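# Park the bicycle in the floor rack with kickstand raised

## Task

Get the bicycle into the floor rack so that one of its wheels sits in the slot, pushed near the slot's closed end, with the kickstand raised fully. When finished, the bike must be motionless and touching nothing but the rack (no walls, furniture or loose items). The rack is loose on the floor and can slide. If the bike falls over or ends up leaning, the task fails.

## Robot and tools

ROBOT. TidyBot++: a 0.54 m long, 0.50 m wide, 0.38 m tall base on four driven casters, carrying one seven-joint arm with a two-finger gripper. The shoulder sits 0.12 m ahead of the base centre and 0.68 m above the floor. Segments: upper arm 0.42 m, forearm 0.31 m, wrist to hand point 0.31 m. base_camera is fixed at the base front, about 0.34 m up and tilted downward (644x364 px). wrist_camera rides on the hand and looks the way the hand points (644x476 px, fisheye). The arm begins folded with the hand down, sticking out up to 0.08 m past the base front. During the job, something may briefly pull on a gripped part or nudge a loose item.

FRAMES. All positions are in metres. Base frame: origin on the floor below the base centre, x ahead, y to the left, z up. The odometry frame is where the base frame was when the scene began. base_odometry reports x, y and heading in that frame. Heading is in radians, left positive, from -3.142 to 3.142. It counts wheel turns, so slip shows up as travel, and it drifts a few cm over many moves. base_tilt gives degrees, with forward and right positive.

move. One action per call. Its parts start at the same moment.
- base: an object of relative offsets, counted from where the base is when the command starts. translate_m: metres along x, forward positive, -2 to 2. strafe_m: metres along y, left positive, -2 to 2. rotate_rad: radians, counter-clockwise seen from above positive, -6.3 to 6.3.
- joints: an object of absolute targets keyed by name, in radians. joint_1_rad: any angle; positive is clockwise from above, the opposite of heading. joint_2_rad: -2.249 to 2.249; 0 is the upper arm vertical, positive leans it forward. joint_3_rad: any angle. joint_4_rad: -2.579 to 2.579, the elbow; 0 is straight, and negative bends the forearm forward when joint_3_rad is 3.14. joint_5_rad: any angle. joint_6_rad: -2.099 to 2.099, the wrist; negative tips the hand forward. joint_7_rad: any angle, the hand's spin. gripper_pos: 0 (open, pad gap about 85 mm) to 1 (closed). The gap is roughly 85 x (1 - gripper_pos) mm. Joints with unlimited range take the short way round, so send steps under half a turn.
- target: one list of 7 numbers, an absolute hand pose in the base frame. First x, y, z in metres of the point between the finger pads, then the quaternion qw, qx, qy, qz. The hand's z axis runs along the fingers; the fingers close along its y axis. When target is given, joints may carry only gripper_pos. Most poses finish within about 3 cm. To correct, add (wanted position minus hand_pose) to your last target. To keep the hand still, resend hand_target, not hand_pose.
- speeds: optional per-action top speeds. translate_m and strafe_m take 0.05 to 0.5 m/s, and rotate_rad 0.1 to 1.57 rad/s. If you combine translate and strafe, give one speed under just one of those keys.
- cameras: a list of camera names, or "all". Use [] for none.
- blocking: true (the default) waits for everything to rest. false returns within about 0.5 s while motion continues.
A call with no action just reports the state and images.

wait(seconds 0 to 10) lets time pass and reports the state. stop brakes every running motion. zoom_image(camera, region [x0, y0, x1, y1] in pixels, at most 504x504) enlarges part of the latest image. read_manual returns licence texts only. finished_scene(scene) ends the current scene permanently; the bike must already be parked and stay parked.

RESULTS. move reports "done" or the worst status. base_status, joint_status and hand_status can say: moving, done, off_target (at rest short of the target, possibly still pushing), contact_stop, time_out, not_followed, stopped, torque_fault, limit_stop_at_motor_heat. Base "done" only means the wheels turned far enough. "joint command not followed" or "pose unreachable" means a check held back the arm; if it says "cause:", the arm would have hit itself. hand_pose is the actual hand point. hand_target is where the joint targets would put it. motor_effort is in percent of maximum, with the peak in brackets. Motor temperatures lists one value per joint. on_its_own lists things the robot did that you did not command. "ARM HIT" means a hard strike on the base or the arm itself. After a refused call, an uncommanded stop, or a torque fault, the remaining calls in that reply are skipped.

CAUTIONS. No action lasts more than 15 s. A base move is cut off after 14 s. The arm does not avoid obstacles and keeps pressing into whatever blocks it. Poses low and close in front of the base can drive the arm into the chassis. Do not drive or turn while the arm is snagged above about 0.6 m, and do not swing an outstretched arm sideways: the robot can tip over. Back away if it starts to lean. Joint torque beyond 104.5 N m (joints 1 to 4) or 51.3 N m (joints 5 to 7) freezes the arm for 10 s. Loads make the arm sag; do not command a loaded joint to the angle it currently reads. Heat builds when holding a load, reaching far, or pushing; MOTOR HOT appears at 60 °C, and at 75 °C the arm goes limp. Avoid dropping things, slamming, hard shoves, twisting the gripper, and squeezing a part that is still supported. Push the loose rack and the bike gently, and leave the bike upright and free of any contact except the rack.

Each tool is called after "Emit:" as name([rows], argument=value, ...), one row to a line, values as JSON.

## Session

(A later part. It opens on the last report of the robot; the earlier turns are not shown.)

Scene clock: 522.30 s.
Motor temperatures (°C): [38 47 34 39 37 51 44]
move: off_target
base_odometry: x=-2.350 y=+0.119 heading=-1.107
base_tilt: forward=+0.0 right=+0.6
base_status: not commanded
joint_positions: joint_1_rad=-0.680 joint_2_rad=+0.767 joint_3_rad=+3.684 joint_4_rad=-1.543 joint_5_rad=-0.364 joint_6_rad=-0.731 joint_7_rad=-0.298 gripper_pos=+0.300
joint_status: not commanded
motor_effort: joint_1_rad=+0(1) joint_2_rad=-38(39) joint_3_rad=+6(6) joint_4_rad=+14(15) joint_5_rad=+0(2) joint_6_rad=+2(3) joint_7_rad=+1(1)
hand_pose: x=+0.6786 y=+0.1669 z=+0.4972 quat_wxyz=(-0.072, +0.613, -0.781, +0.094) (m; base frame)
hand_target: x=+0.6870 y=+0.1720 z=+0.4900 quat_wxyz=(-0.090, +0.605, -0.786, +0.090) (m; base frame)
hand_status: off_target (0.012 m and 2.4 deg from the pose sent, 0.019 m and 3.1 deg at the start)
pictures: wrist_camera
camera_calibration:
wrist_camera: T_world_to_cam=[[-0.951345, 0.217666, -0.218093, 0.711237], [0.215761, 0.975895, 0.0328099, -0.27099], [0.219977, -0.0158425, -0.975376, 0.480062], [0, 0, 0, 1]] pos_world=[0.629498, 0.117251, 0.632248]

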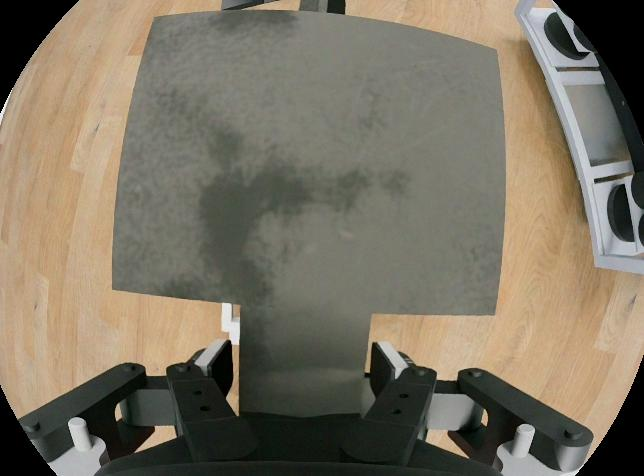

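Emit:
move(target=[0.690, 0.173, 0.465, -0.09, 0.605, -0.785, 0.09])

Scene clock: 523.17 s.
Motor temperatures (°C): [38 47 34 39 37 51 44]
move: off_target
base_odometry: x=-2.350 y=+0.119 heading=-1.107
base_tilt: forward=+0.0 right=+0.6
base_status: not commanded
joint_positions: joint_1_rad=-0.679 joint_2_rad=+0.808 joint_3_rad=+3.685 joint_4_rad=-1.543 joint_5_rad=-0.414 joint_6_rad=-0.688 joint_7_rad=-0.273 gripper_pos=+0.300
joint_status: not commanded
motor_effort: joint_1_rad=-1(2) joint_2_rad=-37(40) joint_3_rad=+5(7) joint_4_rad=+12(14) joint_5_rad=-1(2) joint_6_rad=+1(2) joint_7_rad=+1(1)
hand_pose: x=+0.6851 y=+0.1721 z=+0.4770 quat_wxyz=(-0.078, +0.611, -0.783, +0.094) (m; base frame)
hand_target: x=+0.6900 y=+0.1730 z=+0.4650 quat_wxyz=(-0.090, +0.605, -0.786, +0.090) (m; base frame)
hand_status: off_target (0.013 m and 1.6 deg from the pose sent, 0.035 m and 2.4 deg at the start)
pictures: base_camera, wrist_camera
camera_calibration:
wrist_camera: T_world_to_cam=[[-0.948385, 0.223067, -0.225405, 0.712399], [0.218653, 0.974779, 0.0446895, -0.284274], [0.229689, -0.00690268, -0.97324, 0.449802], [0, 0, 0, 1]] pos_world=[0.634471, 0.121296, 0.611047]

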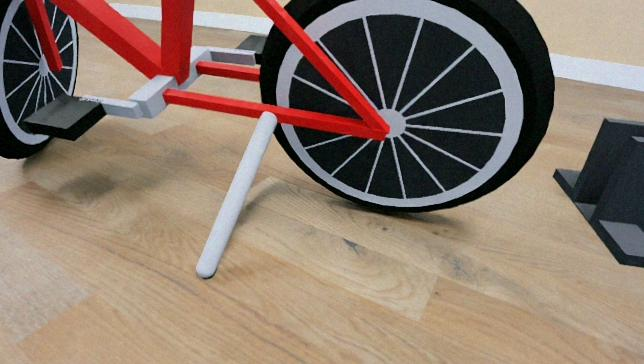

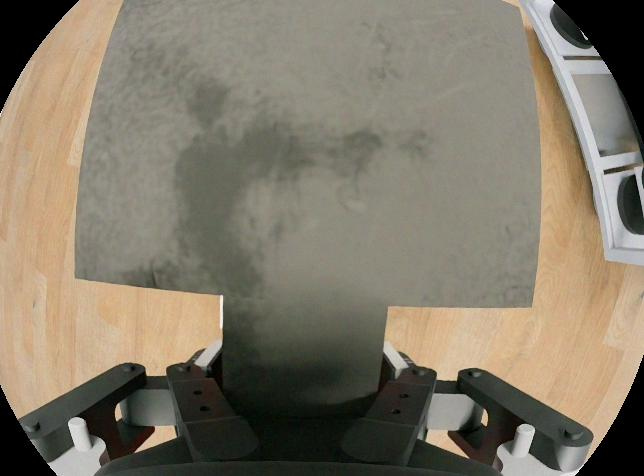

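Pads straddle the nose. Close.

Emit:
move(joints={"gripper_pos":1.0})

Scene clock: 524.17 s.
Motor temperatures (°C): [38 47 34 39 37 51 44]
move: off_target
base_odometry: x=-2.350 y=+0.119 heading=-1.107
base_tilt: forward=+0.0 right=+0.6
base_status: not commanded
joint_positions: joint_1_rad=-0.677 joint_2_rad=+0.806 joint_3_rad=+3.687 joint_4_rad=-1.545 joint_5_rad=-0.429 joint_6_rad=-0.685 joint_7_rad=-0.275 gripper_pos=+0.375
joint_status: gripper_pos off_target (ended at +0.375, target +1.000)
motor_effort: joint_1_rad=+0(3) joint_2_rad=-33(36) joint_3_rad=+6(8) joint_4_rad=+12(17) joint_5_rad=+0(4) joint_6_rad=+2(6) joint_7_rad=+2(9)
hand_pose: x=+0.6866 y=+0.1722 z=+0.4784 quat_wxyz=(-0.083, +0.603, -0.788, +0.091) (m; base frame)
hand_target: x=+0.6900 y=+0.1730 z=+0.4650 quat_wxyz=(-0.090, +0.605, -0.786, +0.090) (m; base frame)
hand_status: not commanded
pictures: base_camera, wrist_camera
camera_calibration:
wrist_camera: T_world_to_cam=[[-0.943462, 0.241107, -0.227481, 0.708608], [0.234075, 0.970498, 0.0578189, -0.300836], [0.23471, 0.00130238, -0.972065, 0.445398], [0, 0, 0, 1]] pos_world=[0.634423, 0.12053, 0.611544]

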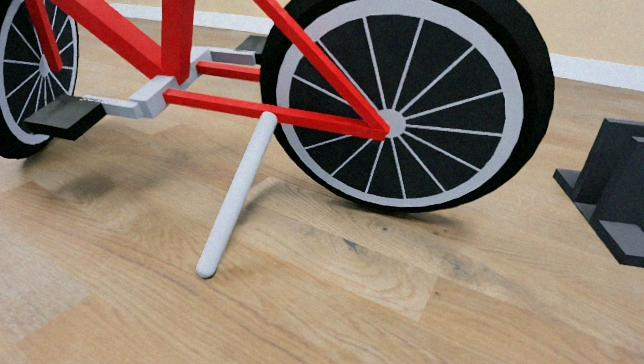

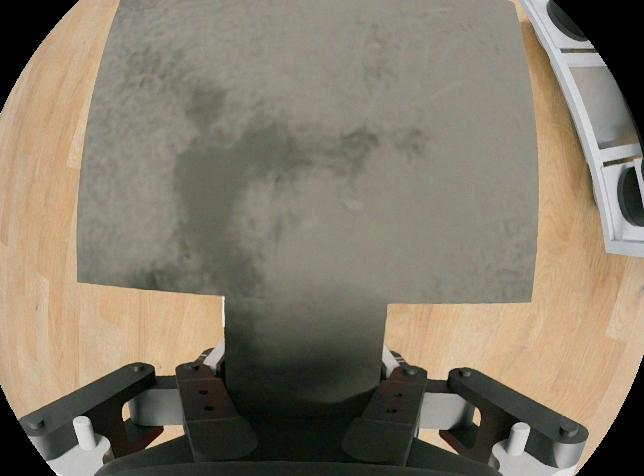

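Emit:
move(base={"translate_m":0.055}, speeds={"translate_m":0.1}, target=[0.690, 0.173, 0.474, -0.045, 0.612, -0.788, 0.045], cameras=[])

Emit:
move(base={"translate_m":0.055}, speeds={"translate_m":0.1}, target=[0.690, 0.173, 0.482, 0, 0.615, -0.788, 0])

Scene clock: 525.60 s.
Motor temperatures (°C): [38 47 34 39 37 51 44]
move: off_target
base_odometry: x=-2.325 y=+0.070 heading=-1.107
base_tilt: forward=+0.0 right=+0.6
base_status: done
joint_positions: joint_1_rad=-0.571 joint_2_rad=+0.826 joint_3_rad=+3.623 joint_4_rad=-1.406 joint_5_rad=-0.432 joint_6_rad=-0.816 joint_7_rad=-0.295 gripper_pos=+0.391
joint_status: not commanded
motor_effort: joint_1_rad=-2(3) joint_2_rad=-39(41) joint_3_rad=+4(6) joint_4_rad=+15(18) joint_5_rad=+0(5) joint_6_rad=+1(7) joint_7_rad=+4(8)
hand_pose: x=+0.7093 y=+0.1738 z=+0.4902 quat_wxyz=(-0.082, +0.589, -0.803, +0.052) (m; base frame)
hand_target: x=+0.6900 y=+0.1730 z=+0.4740 quat_wxyz=(-0.045, +0.612, -0.788, +0.045) (m; base frame)
hand_status: off_target (0.025 m and 5.4 deg from the pose sent, 0.006 m and 7.0 deg at the start)
pictures: none
No camera images: "cameras" was empty.

Scene clock: 526.87 s.
Motor temperatures (°C): [38 47 34 39 37 51 44]
move: off_target
base_odometry: x=-2.300 y=+0.020 heading=-1.107
base_tilt: forward=+0.0 right=+0.6
base_status: done
joint_positions: joint_1_rad=-0.456 joint_2_rad=+0.882 joint_3_rad=+3.573 joint_4_rad=-1.226 joint_5_rad=-0.389 joint_6_rad=-0.994 joint_7_rad=-0.309 gripper_pos=+0.416
joint_status: not commanded
motor_effort: joint_1_rad=-7(8) joint_2_rad=-43(45) joint_3_rad=-1(4) joint_4_rad=+14(19) joint_5_rad=-4(4) joint_6_rad=-5(5) joint_7_rad=+3(6)
hand_pose: x=+0.7311 y=+0.1499 z=+0.4958 quat_wxyz=(-0.051, +0.585, -0.809, +0.027) (m; base frame)
hand_target: x=+0.6900 y=+0.1730 z=+0.4820 quat_wxyz=(+0.000, +0.615, -0.788, +0.000) (m; base frame)
hand_status: off_target (0.049 m and 7.9 deg from the pose sent, 0.021 m and 11.7 deg at the start)
pictures: base_camera, wrist_camera
camera_calibration:
wrist_camera: T_world_to_cam=[[-0.950283, 0.298926, -0.0872068, 0.686702], [0.29125, 0.952339, 0.0906894, -0.346064], [0.11016, 0.0607816, -0.992054, 0.543956], [0, 0, 0, 1]] pos_world=[0.693431, 0.0912348, 0.630903]

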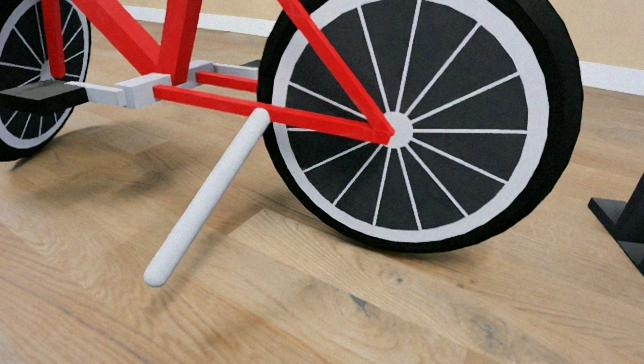

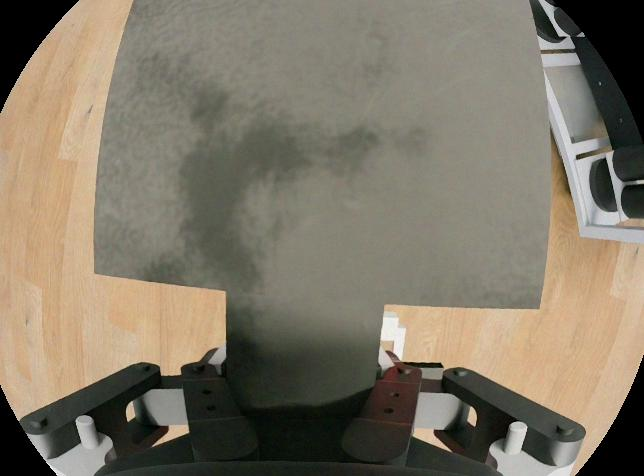

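Emit:
move(target=[0.66, 0.165, 0.50, 0.01, 0.640, -0.768, -0.01])

Scene clock: 528.70 s.
Motor temperatures (°C): [38 47 34 39 37 51 44]
move: off_target
base_odometry: x=-2.300 y=+0.021 heading=-1.107
base_tilt: forward=+0.0 right=+0.6
base_status: not commanded
joint_positions: joint_1_rad=-0.460 joint_2_rad=+0.823 joint_3_rad=+3.549 joint_4_rad=-1.311 joint_5_rad=-0.365 joint_6_rad=-1.075 joint_7_rad=-0.296 gripper_pos=+0.524
joint_status: not commanded
on_its_own: gripper_pos moved +0.108 toward your old target +1.000
motor_effort: joint_1_rad=-6(8) joint_2_rad=-37(45) joint_3_rad=-1(5) joint_4_rad=+14(17) joint_5_rad=+0(6) joint_6_rad=-1(11) joint_7_rad=+5(10)
hand_pose: x=+0.6748 y=+0.1495 z=+0.5034 quat_wxyz=(-0.007, +0.593, -0.805, -0.010) (m; base frame)
hand_target: x=+0.6600 y=+0.1650 z=+0.5000 quat_wxyz=(+0.010, +0.640, -0.768, -0.010) (m; base frame)
hand_status: off_target (0.022 m and 7.1 deg from the pose sent, 0.073 m and 11.4 deg at the start)
pictures: base_camera, wrist_camera
camera_calibration:
wrist_camera: T_world_to_cam=[[-0.959492, 0.280644, 0.0247946, 0.586617], [0.281685, 0.957279, 0.0653492, -0.311473], [-0.00539551, 0.0696863, -0.997554, 0.637118], [0, 0, 0, 1]] pos_world=[0.654029, 0.0891374, 0.64137]

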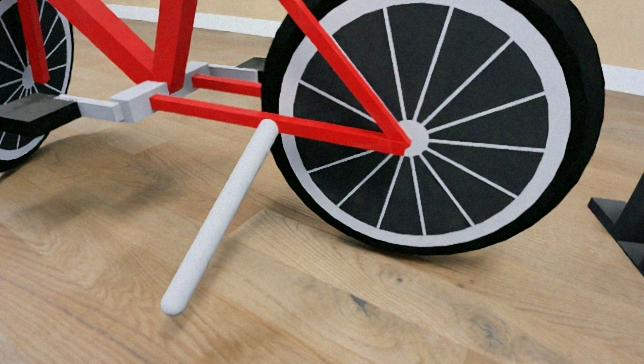

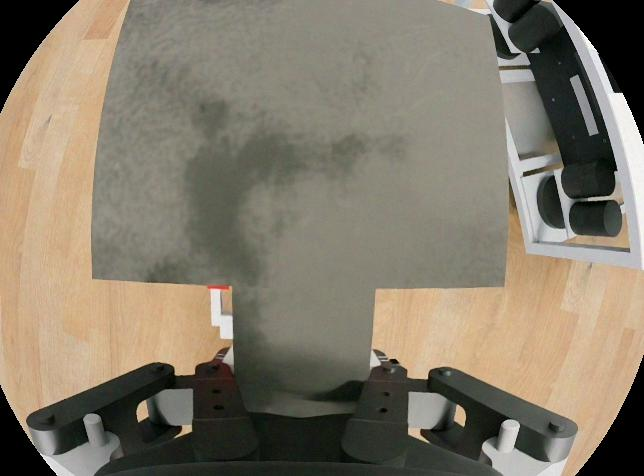

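Emit:
move(target=[0.66, 0.165, 0.56, 0.01, 0.640, -0.768, -0.01])

Scene clock: 529.83 s.
Motor temperatures (°C): [38 47 34 39 37 51 44]
move: off_target
base_odometry: x=-2.300 y=+0.021 heading=-1.107
base_tilt: forward=+0.0 right=+0.6
base_status: not commanded
joint_positions: joint_1_rad=-0.449 joint_2_rad=+0.834 joint_3_rad=+3.543 joint_4_rad=-1.276 joint_5_rad=-0.313 joint_6_rad=-1.131 joint_7_rad=-0.297 gripper_pos=+0.532
joint_status: not commanded
motor_effort: joint_1_rad=-7(8) joint_2_rad=-57(59) joint_3_rad=+0(1) joint_4_rad=+20(20) joint_5_rad=-3(5) joint_6_rad=-8(8) joint_7_rad=+3(7)
hand_pose: x=+0.6713 y=+0.1360 z=+0.5060 quat_wxyz=(+0.019, +0.604, -0.797, -0.004) (m; base frame)
hand_target: x=+0.6600 y=+0.1650 z=+0.5600 quat_wxyz=(+0.010, +0.640, -0.768, -0.010) (m; base frame)
hand_status: off_target (0.062 m and 5.4 deg from the pose sent, 0.061 m and 7.1 deg at the start)
pictures: base_camera, wrist_camera
camera_calibration:
wrist_camera: T_world_to_cam=[[-0.965483, 0.256198, 0.0469648, 0.583053], [0.257153, 0.966247, 0.0154662, -0.257235], [-0.0414172, 0.0270095, -0.998777, 0.671259], [0, 0, 0, 1]] pos_world=[0.656878, 0.0810453, 0.647033]

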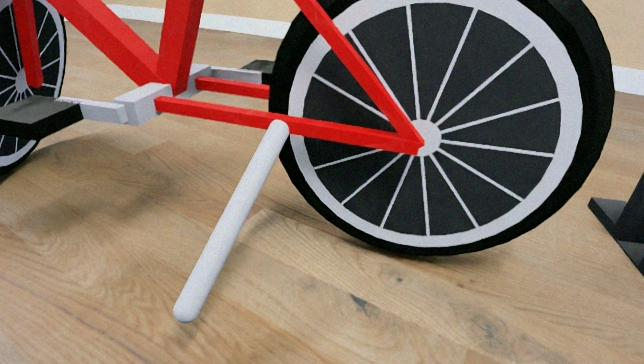

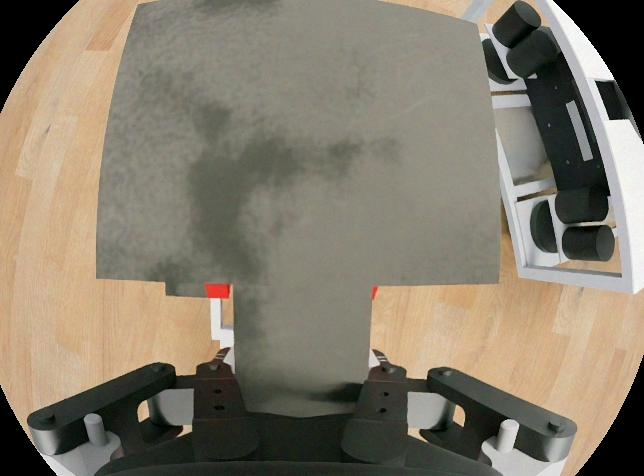

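Emit:
move(target=[0.69, 0.165, 0.61, 0.01, 0.655, -0.756, -0.01])

Scene clock: 531.17 s.
Motor temperatures (°C): [38 47 34 39 37 51 44]
move: off_target
base_odometry: x=-2.300 y=+0.021 heading=-1.107
base_tilt: forward=+0.0 right=+0.6
base_status: not commanded
joint_positions: joint_1_rad=-0.383 joint_2_rad=+0.924 joint_3_rad=+3.511 joint_4_rad=-1.069 joint_5_rad=-0.279 joint_6_rad=-1.300 joint_7_rad=-0.297 gripper_pos=+0.536
joint_status: not commanded
motor_effort: joint_1_rad=-9(9) joint_2_rad=-75(76) joint_3_rad=-1(1) joint_4_rad=+25(26) joint_5_rad=-5(5) joint_6_rad=-12(12) joint_7_rad=+4(4)
hand_pose: x=+0.6951 y=+0.1260 z=+0.5082 quat_wxyz=(+0.050, +0.613, -0.789, -0.016) (m; base frame)
hand_target: x=+0.6900 y=+0.1650 z=+0.6100 quat_wxyz=(+0.010, +0.655, -0.756, -0.010) (m; base frame)
hand_status: off_target (0.109 m and 7.7 deg from the pose sent, 0.110 m and 7.6 deg at the start)
pictures: base_camera, wrist_camera
camera_calibration:
wrist_camera: T_world_to_cam=[[-0.966366, 0.234903, 0.104674, 0.582439], [0.234346, 0.971991, -0.0177716, -0.221719], [-0.105917, 0.00735612, -0.994348, 0.719773], [0, 0, 0, 1]] pos_world=[0.691044, 0.0733975, 0.650797]

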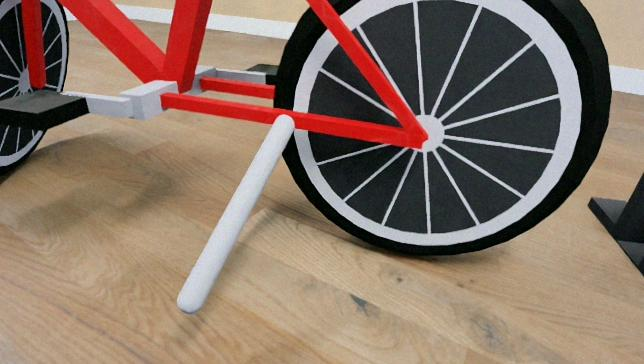

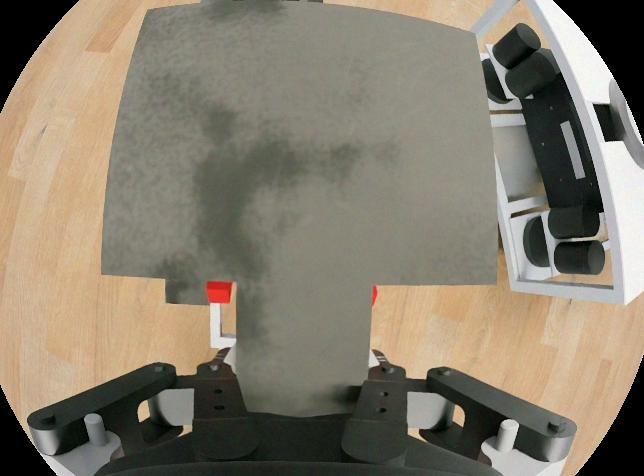

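Emit:
move(base={"translate_m":0.12}, speeds={"translate_m":0.1}, target=[0.595, 0.165, 0.54, 0.01, 0.655, -0.756, -0.01])

Scene clock: 533.07 s.
Motor temperatures (°C): [38 47 34 39 37 51 44]
move: off_target
base_odometry: x=-2.246 y=-0.087 heading=-1.107
base_tilt: forward=+0.0 right=+0.6
base_status: done
joint_positions: joint_1_rad=-0.505 joint_2_rad=+0.718 joint_3_rad=+3.545 joint_4_rad=-1.525 joint_5_rad=-0.274 joint_6_rad=-1.079 joint_7_rad=-0.297 gripper_pos=+0.537
joint_status: not commanded
motor_effort: joint_1_rad=-7(9) joint_2_rad=-44(76) joint_3_rad=-2(4) joint_4_rad=+15(28) joint_5_rad=-5(8) joint_6_rad=-6(12) joint_7_rad=+4(5)
hand_pose: x=+0.5874 y=+0.1254 z=+0.5072 quat_wxyz=(+0.058, +0.606, -0.793, -0.018) (m; base frame)
hand_target: x=+0.5950 y=+0.1650 z=+0.5400 quat_wxyz=(+0.010, +0.655, -0.756, -0.010) (m; base frame)
hand_status: off_target (0.052 m and 8.9 deg from the pose sent, 0.112 m and 7.7 deg at the start)
pictures: base_camera, wrist_camera
camera_calibration:
wrist_camera: T_world_to_cam=[[-0.96116, 0.249847, 0.117253, 0.467342], [0.24843, 0.968279, -0.0267856, -0.199137], [-0.120226, 0.00338396, -0.992741, 0.71549], [0, 0, 0, 1]] pos_world=[0.584683, 0.0736346, 0.650165]

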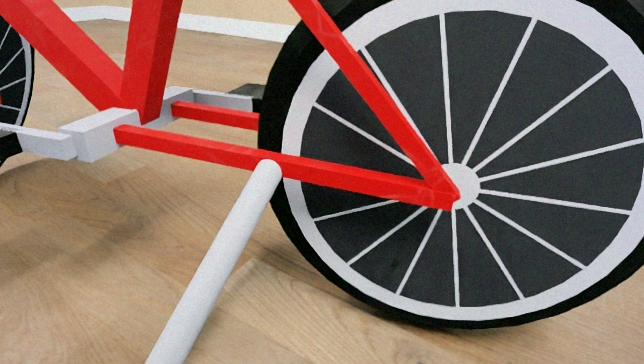

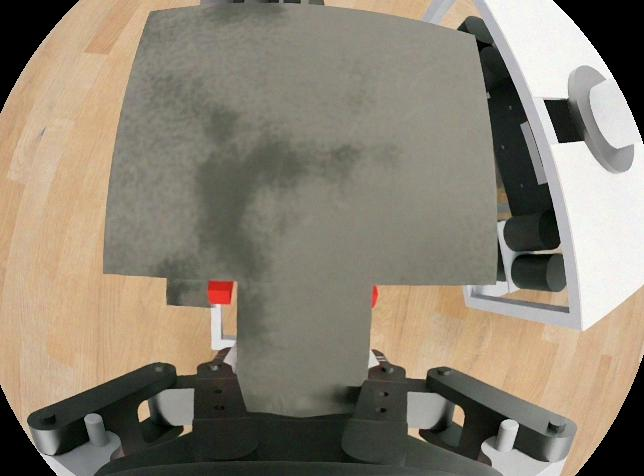

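Emit:
move(target=[0.595, 0.165, 0.60, -0.02, 0.68, -0.733, 0.02])

Scene clock: 534.33 s.
Motor temperatures (°C): [38 47 34 39 37 51 44]
move: off_target
base_odometry: x=-2.246 y=-0.087 heading=-1.107
base_tilt: forward=+0.0 right=+0.6
base_status: not commanded
joint_positions: joint_1_rad=-0.522 joint_2_rad=+0.693 joint_3_rad=+3.539 joint_4_rad=-1.568 joint_5_rad=-0.229 joint_6_rad=-1.059 joint_7_rad=-0.297 gripper_pos=+0.540
joint_status: not commanded
motor_effort: joint_1_rad=-8(8) joint_2_rad=-62(62) joint_3_rad=+0(3) joint_4_rad=+23(23) joint_5_rad=-3(5) joint_6_rad=-11(12) joint_7_rad=+4(5)
hand_pose: x=+0.5749 y=+0.1191 z=+0.5093 quat_wxyz=(+0.067, +0.620, -0.782, -0.006) (m; base frame)
hand_target: x=+0.5950 y=+0.1650 z=+0.6000 quat_wxyz=(-0.020, +0.680, -0.733, +0.020) (m; base frame)
hand_status: off_target (0.104 m and 13.6 deg from the pose sent, 0.101 m and 14.7 deg at the start)
pictures: base_camera, wrist_camera
camera_calibration:
wrist_camera: T_world_to_cam=[[-0.969738, 0.217393, 0.111124, 0.468578], [0.21242, 0.975633, -0.0549317, -0.155697], [-0.120358, -0.0296645, -0.992287, 0.719872], [0, 0, 0, 1]] pos_world=[0.574113, 0.0713921, 0.653697]

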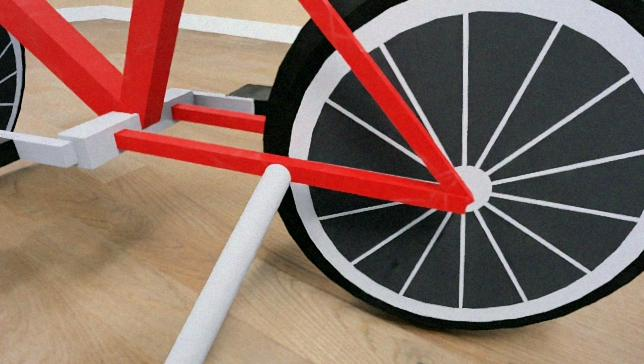

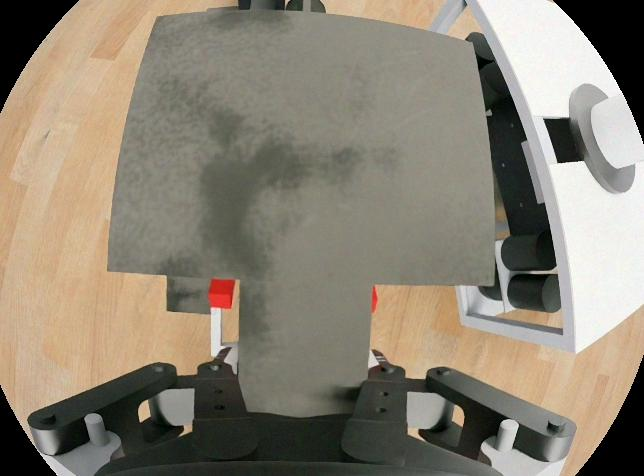

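Emit:
move(target=[0.595, 0.165, 0.65, -0.02, 0.70, -0.714, 0.02])

Scene clock: 535.30 s.
Motor temperatures (°C): [38 47 34 39 37 51 44]
move: off_target
base_odometry: x=-2.246 y=-0.087 heading=-1.107
base_tilt: forward=+0.0 right=+0.6
base_status: not commanded
joint_positions: joint_1_rad=-0.489 joint_2_rad=+0.697 joint_3_rad=+3.502 joint_4_rad=-1.532 joint_5_rad=-0.177 joint_6_rad=-1.088 joint_7_rad=-0.296 gripper_pos=+0.565
joint_status: not commanded
motor_effort: joint_1_rad=-12(13) joint_2_rad=-79(81) joint_3_rad=-3(4) joint_4_rad=+30(31) joint_5_rad=-4(4) joint_6_rad=-15(15) joint_7_rad=+7(7)
hand_pose: x=+0.5820 y=+0.1108 z=+0.5143 quat_wxyz=(+0.076, +0.632, -0.771, +0.000) (m; base frame)
hand_target: x=+0.5950 y=+0.1650 z=+0.6500 quat_wxyz=(-0.020, +0.700, -0.714, +0.020) (m; base frame)
hand_status: off_target (0.147 m and 15.1 deg from the pose sent, 0.149 m and 15.9 deg at the start)
pictures: base_camera, wrist_camera
camera_calibration:
wrist_camera: T_world_to_cam=[[-0.975529, 0.187482, 0.114861, 0.481479], [0.179728, 0.980884, -0.0746005, -0.120325], [-0.126652, -0.0521312, -0.990576, 0.730701], [0, 0, 0, 1]] pos_world=[0.583867, 0.0658482, 0.659536]

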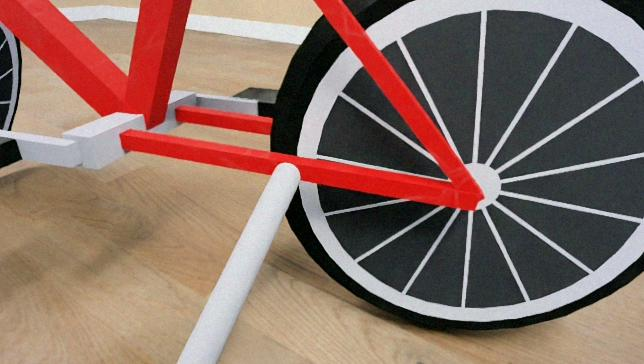

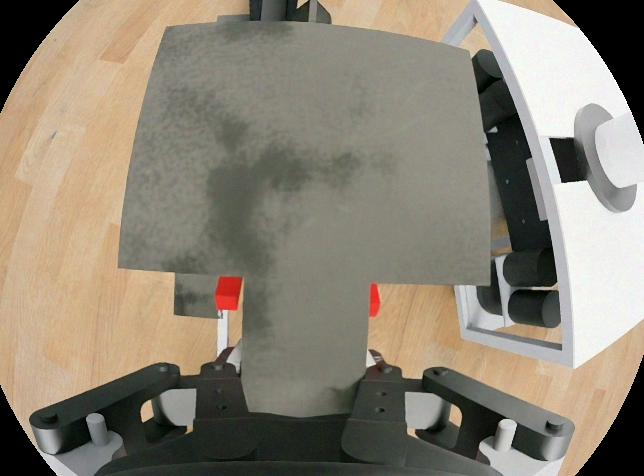

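Emit:
zoom_image(camera="wrist_camera", region=[180, 0, 400, 60])

Scaled by 2.291.

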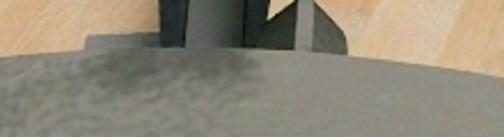

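Emit:
move(target=[0.53, 0.14, 0.68, -0.04, 0.70, -0.714, 0.04])

Scene clock: 537.67 s.
Motor temperatures (°C): [38 48 34 39 37 51 44]
move: off_target
base_odometry: x=-2.246 y=-0.086 heading=-1.107
base_tilt: forward=+0.0 right=+0.6
base_status: not commanded
joint_positions: joint_1_rad=-0.461 joint_2_rad=+0.475 joint_3_rad=+3.345 joint_4_rad=-1.751 joint_5_rad=-0.036 joint_6_rad=-1.083 joint_7_rad=-0.341 gripper_pos=+0.574
joint_status: not commanded
motor_effort: joint_1_rad=-6(13) joint_2_rad=-70(83) joint_3_rad=-3(6) joint_4_rad=+32(35) joint_5_rad=-5(8) joint_6_rad=-15(24) joint_7_rad=+4(9)
hand_pose: x=+0.4970 y=+0.1087 z=+0.5595 quat_wxyz=(+0.084, +0.673, -0.735, -0.008) (m; base frame)
hand_target: x=+0.5300 y=+0.1400 z=+0.6800 quat_wxyz=(-0.040, +0.699, -0.713, +0.040) (m; base frame)
hand_status: off_target (0.129 m and 15.7 deg from the pose sent, 0.176 m and 17.3 deg at the start)
pictures: base_camera, wrist_camera
camera_calibration:
wrist_camera: T_world_to_cam=[[-0.986183, 0.0816204, 0.144154, 0.394189], [0.0722184, 0.994978, -0.0693012, -0.0506953], [-0.149086, -0.0579332, -0.987126, 0.774418], [0, 0, 0, 1]] pos_world=[0.507859, 0.0631313, 0.70411]

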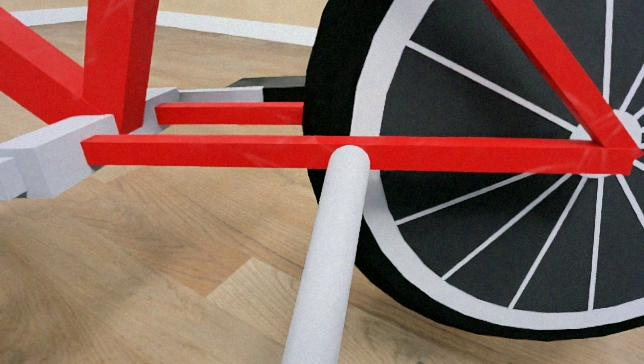

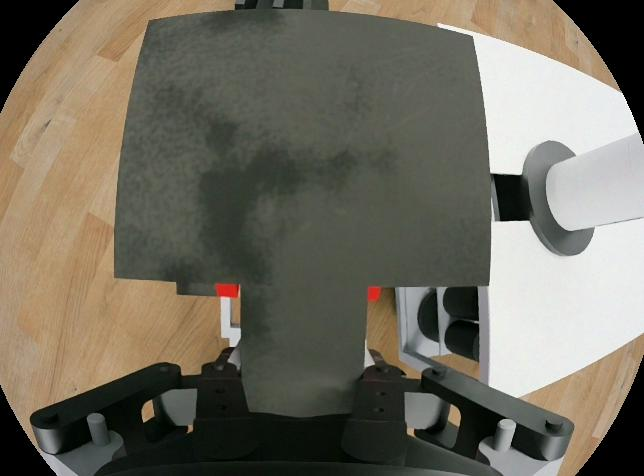

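Emit:
move(base={"translate_m":0.07}, speeds={"translate_m":0.1}, target=[0.53, 0.14, 0.68, -0.10, 0.677, -0.726, 0.07])

Scene clock: 539.40 s.
Motor temperatures (°C): [38 48 34 39 37 51 44]
move: off_target
base_odometry: x=-2.215 y=-0.149 heading=-1.106
base_tilt: forward=+0.0 right=+0.6
base_status: done
joint_positions: joint_1_rad=-0.444 joint_2_rad=+0.406 joint_3_rad=+3.266 joint_4_rad=-1.894 joint_5_rad=-0.005 joint_6_rad=-0.945 joint_7_rad=-0.413 gripper_pos=+0.574
joint_status: not commanded
motor_effort: joint_1_rad=-3(7) joint_2_rad=-68(72) joint_3_rad=-1(4) joint_4_rad=+35(36) joint_5_rad=+0(6) joint_6_rad=-9(15) joint_7_rad=+2(4)
hand_pose: x=+0.4705 y=+0.1162 z=+0.5496 quat_wxyz=(+0.055, +0.674, -0.737, +0.000) (m; base frame)
hand_target: x=+0.5300 y=+0.1400 z=+0.6800 quat_wxyz=(-0.100, +0.677, -0.726, +0.070) (m; base frame)
hand_status: off_target (0.145 m and 19.6 deg from the pose sent, 0.129 m and 23.0 deg at the start)
pictures: base_camera, wrist_camera
camera_calibration:
wrist_camera: T_world_to_cam=[[-0.992632, 0.0781865, 0.0925614, 0.400611], [0.0748166, 0.996421, -0.039339, -0.0747363], [-0.0953059, -0.032124, -0.99493, 0.737101], [0, 0, 0, 1]] pos_world=[0.473501, 0.0668251, 0.693342]

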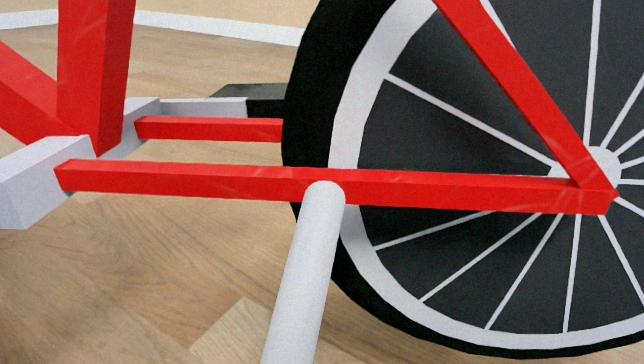

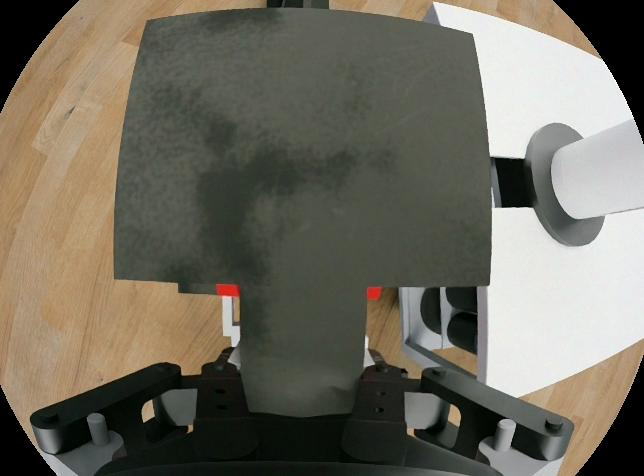

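Emit:
move(target=[0.585, 0.13, 0.68, -0.14, 0.650, -0.735, 0.09])

Scene clock: 540.50 s.
Motor temperatures (°C): [38 48 34 40 37 51 44]
move: off_target
base_odometry: x=-2.215 y=-0.149 heading=-1.106
base_tilt: forward=+0.0 right=+0.6
base_status: not commanded
joint_positions: joint_1_rad=-0.476 joint_2_rad=+0.430 joint_3_rad=+3.328 joint_4_rad=-1.886 joint_5_rad=-0.014 joint_6_rad=-0.910 joint_7_rad=-0.405 gripper_pos=+0.574
joint_status: not commanded
motor_effort: joint_1_rad=+1(3) joint_2_rad=-70(72) joint_3_rad=+6(6) joint_4_rad=+39(39) joint_5_rad=+5(6) joint_6_rad=+2(9) joint_7_rad=-1(2)
hand_pose: x=+0.4860 y=+0.1099 z=+0.5426 quat_wxyz=(+0.049, +0.666, -0.744, +0.014) (m; base frame)
hand_target: x=+0.5850 y=+0.1300 z=+0.6800 quat_wxyz=(-0.141, +0.653, -0.739, +0.090) (m; base frame)
hand_status: off_target (0.171 m and 23.5 deg from the pose sent, 0.174 m and 24.9 deg at the start)
pictures: base_camera, wrist_camera
camera_calibration:
wrist_camera: T_world_to_cam=[[-0.993114, 0.0987312, 0.0630682, 0.431123], [0.0956347, 0.994141, -0.0503691, -0.0738083], [-0.0676717, -0.0439907, -0.996737, 0.720326], [0, 0, 0, 1]] pos_world=[0.483958, 0.0624982, 0.687068]

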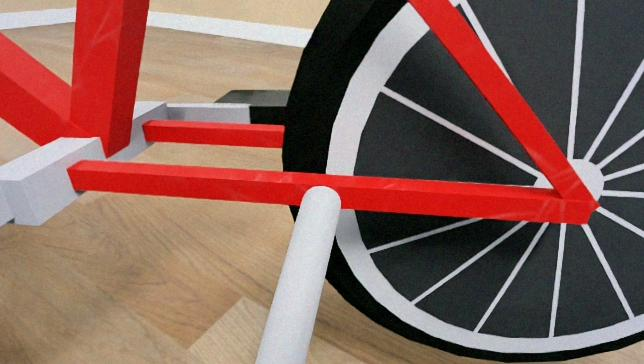

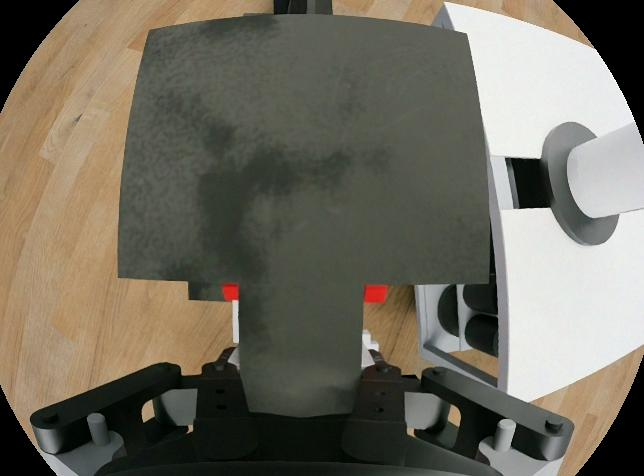

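Emit:
move(base={"translate_m":0.06}, speeds={"translate_m":0.1})

Emit:
zoom_image(camera="wrist_camera", region=[180, 0, 400, 60])

Scene clock: 541.80 s.
Motor temperatures (°C): [38 48 34 40 37 51 44]
move: done
base_odometry: x=-2.188 y=-0.203 heading=-1.106
base_tilt: forward=+0.0 right=+0.6
base_status: done
joint_positions: joint_1_rad=-0.491 joint_2_rad=+0.439 joint_3_rad=+3.328 joint_4_rad=-1.885 joint_5_rad=-0.014 joint_6_rad=-0.903 joint_7_rad=-0.400 gripper_pos=+0.574
joint_status: not commanded
motor_effort: joint_1_rad=+2(4) joint_2_rad=-70(74) joint_3_rad=+7(9) joint_4_rad=+40(42) joint_5_rad=+6(7) joint_6_rad=+5(6) joint_7_rad=-2(3)
hand_pose: x=+0.4861 y=+0.1156 z=+0.5394 quat_wxyz=(+0.049, +0.674, -0.737, +0.015) (m; base frame)
hand_target: x=+0.5850 y=+0.1300 z=+0.6800 quat_wxyz=(-0.141, +0.653, -0.739, +0.090) (m; base frame)
hand_status: not commanded
pictures: base_camera, wrist_camera
camera_calibration:
wrist_camera: T_world_to_cam=[[-0.994907, 0.0788403, 0.0627962, 0.434229], [0.0756482, 0.995794, -0.0516879, -0.0694204], [-0.0666072, -0.0466743, -0.996687, 0.717143], [0, 0, 0, 1]] pos_world=[0.485036, 0.0683658, 0.683911]

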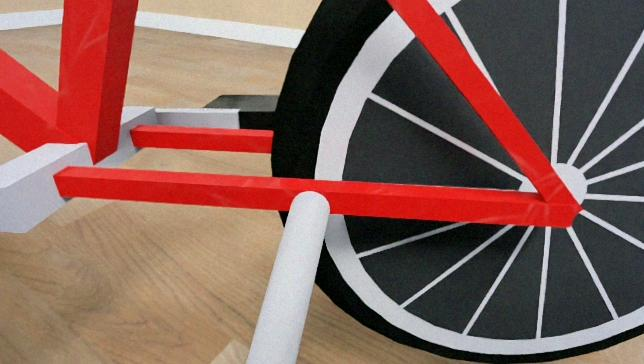

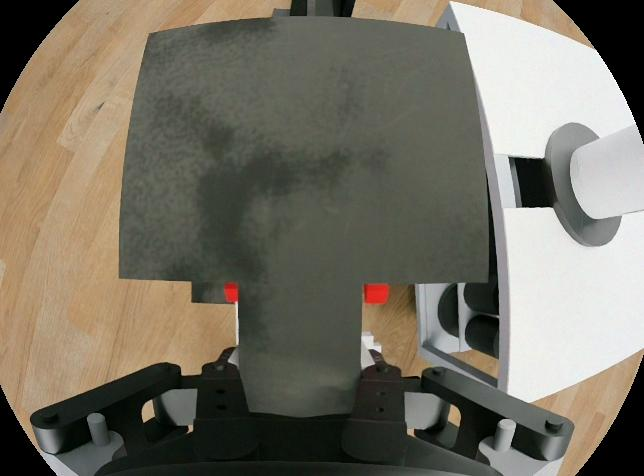

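Scaled by 2.291.

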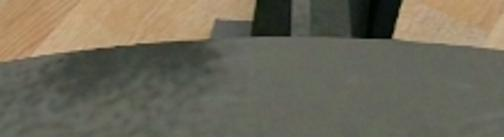

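Emit:
move(target=[0.565, 0.13, 0.60, -0.14, 0.650, -0.735, 0.09], cameras=[])

Emit:
move(target=[0.535, 0.13, 0.55, -0.10, 0.650, -0.735, 0.06])

Scene clock: 543.40 s.
Motor temperatures (°C): [38 49 34 40 37 51 44]
move: off_target
base_odometry: x=-2.188 y=-0.203 heading=-1.106
base_tilt: forward=+0.0 right=+0.6
base_status: not commanded
joint_positions: joint_1_rad=-0.643 joint_2_rad=+0.400 joint_3_rad=+3.536 joint_4_rad=-2.017 joint_5_rad=-0.107 joint_6_rad=-0.762 joint_7_rad=-0.312 gripper_pos=+0.574
joint_status: not commanded
motor_effort: joint_1_rad=-1(2) joint_2_rad=-41(70) joint_3_rad=+6(8) joint_4_rad=+24(39) joint_5_rad=+4(6) joint_6_rad=+21(21) joint_7_rad=-1(3)
hand_pose: x=+0.4739 y=+0.1036 z=+0.5301 quat_wxyz=(+0.020, +0.665, -0.746, +0.033) (m; base frame)
hand_target: x=+0.5650 y=+0.1300 z=+0.6000 quat_wxyz=(-0.141, +0.653, -0.739, +0.090) (m; base frame)
hand_status: off_target (0.118 m and 19.6 deg from the pose sent, 0.100 m and 23.6 deg at the start)
pictures: none
No camera images: "cameras" was empty.

"target": qw, qx, qy, qz must be a unit quaternion (the sum of their squares is 1)

Emit:
move(target=[0.545, 0.13, 0.54, -0.10, 0.657, -0.743, 0.06])

Scene clock: 544.77 s.
Motor temperatures (°C): [38 49 34 40 37 51 44]
move: off_target
base_odometry: x=-2.188 y=-0.203 heading=-1.106
base_tilt: forward=+0.0 right=+0.6
base_status: not commanded
joint_positions: joint_1_rad=-0.650 joint_2_rad=+0.419 joint_3_rad=+3.625 joint_4_rad=-2.027 joint_5_rad=-0.240 joint_6_rad=-0.736 joint_7_rad=-0.135 gripper_pos=+0.574
joint_status: not commanded
motor_effort: joint_1_rad=-4(4) joint_2_rad=-30(41) joint_3_rad=+1(6) joint_4_rad=+16(24) joint_5_rad=-5(6) joint_6_rad=+23(24) joint_7_rad=-1(2)
hand_pose: x=+0.4832 y=+0.0986 z=+0.5245 quat_wxyz=(+0.000, +0.668, -0.744, +0.017) (m; base frame)
hand_target: x=+0.5450 y=+0.1300 z=+0.5400 quat_wxyz=(-0.100, +0.658, -0.744, +0.060) (m; base frame)
hand_status: off_target (0.071 m and 12.5 deg from the pose sent, 0.077 m and 14.1 deg at the start)
pictures: base_camera, wrist_camera
camera_calibration:
wrist_camera: T_world_to_cam=[[-0.995664, 0.0927013, -0.00766382, 0.469539], [0.092554, 0.995549, 0.0177494, -0.0975512], [0.0092751, 0.0169631, -0.999813, 0.660031], [0, 0, 0, 1]] pos_world=[0.470411, 0.0423939, 0.665238]

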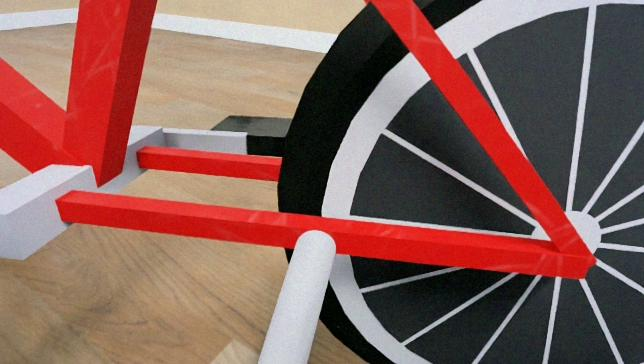

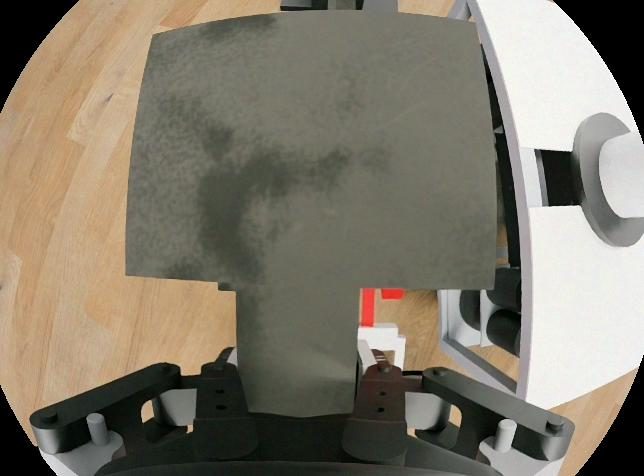

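Emit:
move(target=[0.535, 0.125, 0.50, -0.09, 0.658, -0.743, 0.06])

Scene clock: 545.97 s.
Motor temperatures (°C): [38 48 34 40 37 51 44]
move: off_target
base_odometry: x=-2.188 y=-0.203 heading=-1.106
base_tilt: forward=+0.0 right=+0.6
base_status: not commanded
joint_positions: joint_1_rad=-0.650 joint_2_rad=+0.426 joint_3_rad=+3.682 joint_4_rad=-2.060 joint_5_rad=-0.357 joint_6_rad=-0.681 joint_7_rad=+0.007 gripper_pos=+0.574
joint_status: not commanded
motor_effort: joint_1_rad=-8(8) joint_2_rad=-16(30) joint_3_rad=-5(5) joint_4_rad=+10(16) joint_5_rad=-11(12) joint_6_rad=+30(30) joint_7_rad=-1(2)
hand_pose: x=+0.4908 y=+0.0946 z=+0.5187 quat_wxyz=(-0.027, +0.666, -0.745, +0.013) (m; base frame)
hand_target: x=+0.5350 y=+0.1250 z=+0.5000 quat_wxyz=(-0.090, +0.659, -0.744, +0.060) (m; base frame)
hand_status: off_target (0.057 m and 9.0 deg from the pose sent, 0.063 m and 11.5 deg at the start)
pictures: base_camera, wrist_camera
camera_calibration:
wrist_camera: T_world_to_cam=[[-0.994573, 0.0967243, -0.0383174, 0.492454], [0.0941538, 0.993498, 0.0640056, -0.118777], [0.0442592, 0.0600506, -0.997214, 0.631575], [0, 0, 0, 1]] pos_world=[0.473012, 0.0324465, 0.656287]

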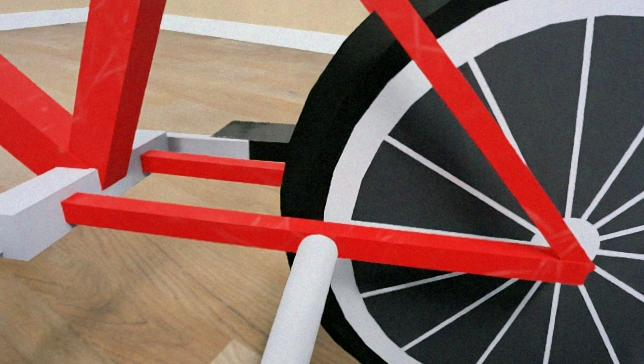

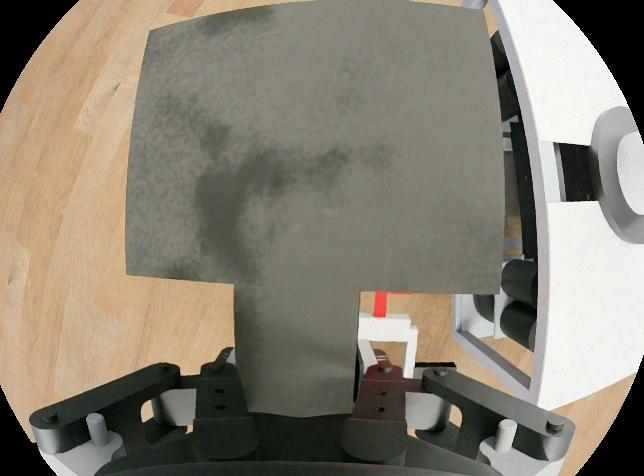

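Emit:
zoom_image(camera="wrist_camera", region=[200, 0, 480, 40])

Scaled by 1.800.

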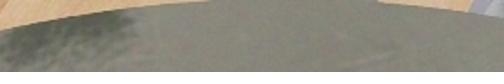

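Emit:
move(base={"translate_m":-0.2,"strafe_m":-0.2}, speeds={"translate_m":0.12}, target=[0.715, 0.305, 0.50, -0.05, 0.650, -0.757, 0.04])

Scene clock: 549.73 s.
Motor temperatures (°C): [38 48 34 40 37 51 44]
move: off_target
base_odometry: x=-2.456 y=-0.114 heading=-1.106
base_tilt: forward=+0.0 right=+0.6
base_status: done
joint_positions: joint_1_rad=-0.669 joint_2_rad=+0.931 joint_3_rad=+3.495 joint_4_rad=-1.034 joint_5_rad=-0.390 joint_6_rad=-1.154 joint_7_rad=-0.514 gripper_pos=+0.574
joint_status: not commanded
motor_effort: joint_1_rad=+3(15) joint_2_rad=-41(44) joint_3_rad=+10(12) joint_4_rad=+18(32) joint_5_rad=+10(21) joint_6_rad=+14(41) joint_7_rad=+5(17)
hand_pose: x=+0.6753 y=+0.3435 z=+0.5127 quat_wxyz=(-0.047, +0.632, -0.773, -0.027) (m; base frame)
hand_target: x=+0.7150 y=+0.3050 z=+0.5000 quat_wxyz=(-0.050, +0.650, -0.757, +0.040) (m; base frame)
hand_status: off_target (0.057 m and 8.2 deg from the pose sent, 0.308 m and 4.7 deg at the start)
pictures: base_camera, wrist_camera
camera_calibration:
wrist_camera: T_world_to_cam=[[-0.982931, 0.183972, -0.000961259, 0.594635], [0.18182, 0.972204, 0.147514, -0.477766], [0.0280731, 0.144822, -0.989059, 0.580141], [0, 0, 0, 1]] pos_world=[0.655066, 0.271073, 0.644843]

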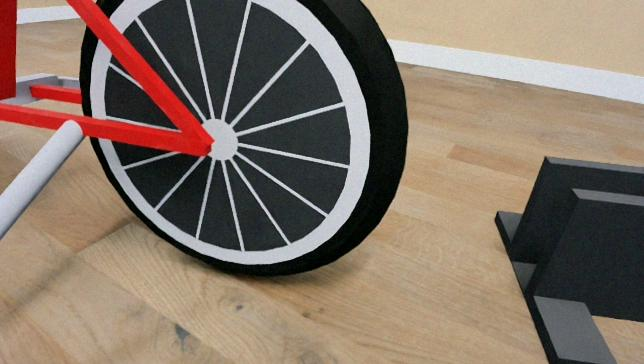

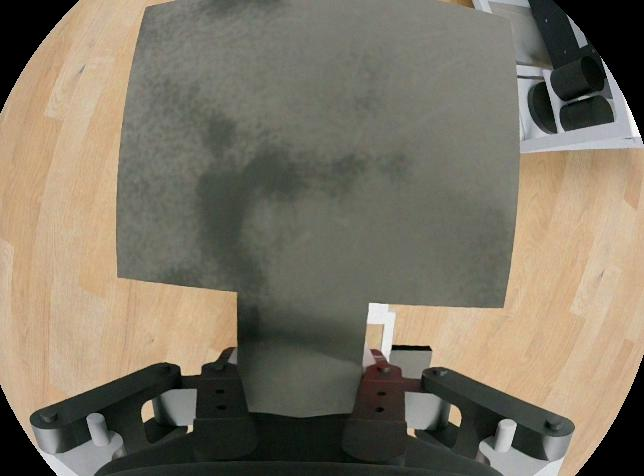

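Emit:
zoom_image(camera="base_camera", region=[464, 140, 644, 364])

Emit:
zoom_image(camera="base_camera", region=[140, 180, 440, 300])

Scaled by 2.250.

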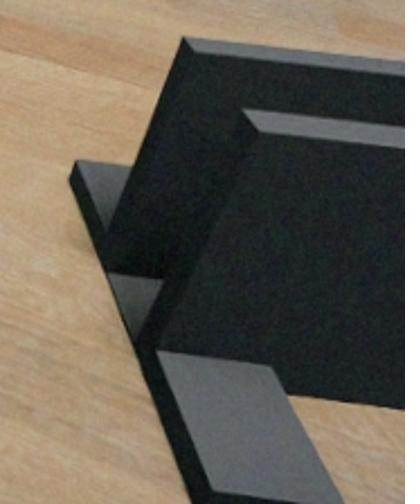

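Scaled by 1.680.

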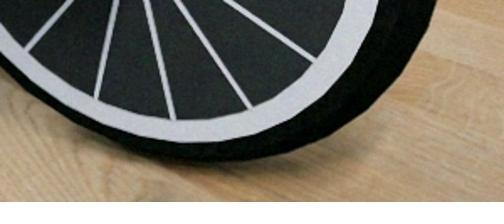

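Emit:
move(base={"translate_m":0.2,"strafe_m":0.2}, speeds={"translate_m":0.15}, target=[0.525, 0.125, 0.52, -0.07, 0.650, -0.755, 0.05], cameras=["base_camera"])

Emit:
move(target=[0.53, 0.125, 0.68, -0.07, 0.650, -0.755, 0.05])

Scene clock: 553.13 s.
Motor temperatures (°C): [38 48 34 40 37 51 44]
move: off_target
base_odometry: x=-2.188 y=-0.203 heading=-1.106
base_tilt: forward=+0.0 right=+0.6
base_status: done
joint_positions: joint_1_rad=-0.739 joint_2_rad=+0.461 joint_3_rad=+3.607 joint_4_rad=-2.013 joint_5_rad=-0.477 joint_6_rad=-0.645 joint_7_rad=-0.275 gripper_pos=+0.574
joint_status: not commanded
motor_effort: joint_1_rad=+5(8) joint_2_rad=-24(42) joint_3_rad=+11(14) joint_4_rad=+9(21) joint_5_rad=+25(25) joint_6_rad=+6(18) joint_7_rad=+17(18)
hand_pose: x=+0.4977 y=+0.1833 z=+0.5146 quat_wxyz=(-0.068, +0.584, -0.809, -0.021) (m; base frame)
hand_target: x=+0.5250 y=+0.1250 z=+0.5200 quat_wxyz=(-0.070, +0.650, -0.755, +0.050) (m; base frame)
hand_status: off_target (0.065 m and 12.7 deg from the pose sent, 0.265 m and 9.7 deg at the start)
pictures: base_camera

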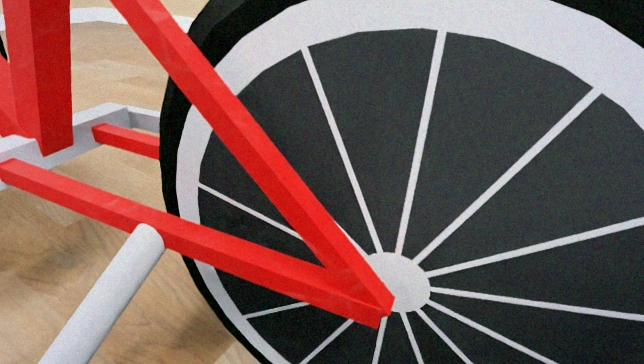

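Scene clock: 555.27 s.
Motor temperatures (°C): [38 49 34 40 37 51 44]
move: off_target
base_odometry: x=-2.188 y=-0.203 heading=-1.106
base_tilt: forward=+0.0 right=+0.6
base_status: not commanded
joint_positions: joint_1_rad=-0.460 joint_2_rad=+0.455 joint_3_rad=+3.289 joint_4_rad=-1.826 joint_5_rad=-0.018 joint_6_rad=-0.920 joint_7_rad=-0.428 gripper_pos=+0.574
joint_status: not commanded
motor_effort: joint_1_rad=+2(6) joint_2_rad=-76(90) joint_3_rad=+3(11) joint_4_rad=+31(33) joint_5_rad=-6(25) joint_6_rad=-16(23) joint_7_rad=-3(18)
hand_pose: x=+0.5053 y=+0.1280 z=+0.5451 quat_wxyz=(+0.035, +0.665, -0.746, +0.012) (m; base frame)
hand_target: x=+0.5300 y=+0.1250 z=+0.6800 quat_wxyz=(-0.070, +0.650, -0.755, +0.050) (m; base frame)
hand_status: off_target (0.137 m and 13.0 deg from the pose sent, 0.178 m and 12.7 deg at the start)
pictures: base_camera, wrist_camera
camera_calibration:
wrist_camera: T_world_to_cam=[[-0.993791, 0.100972, 0.0467338, 0.457294], [0.0997832, 0.99464, -0.0271199, -0.108375], [-0.0492217, -0.0222883, -0.998539, 0.713794], [0, 0, 0, 1]] pos_world=[0.500403, 0.0775291, 0.688441]

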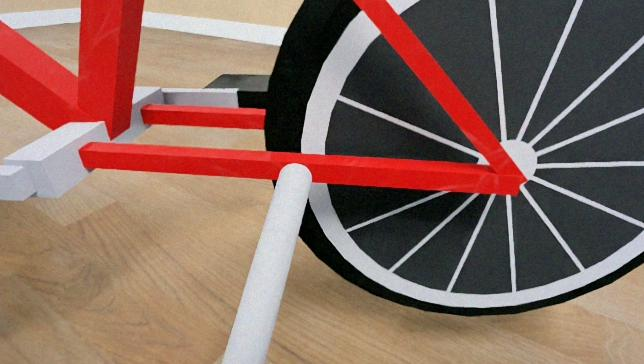

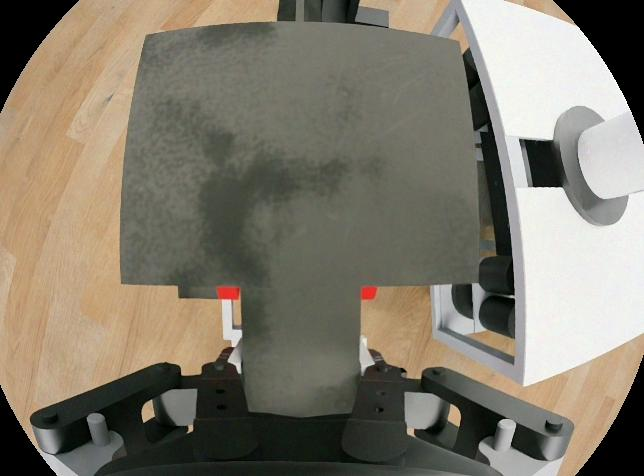

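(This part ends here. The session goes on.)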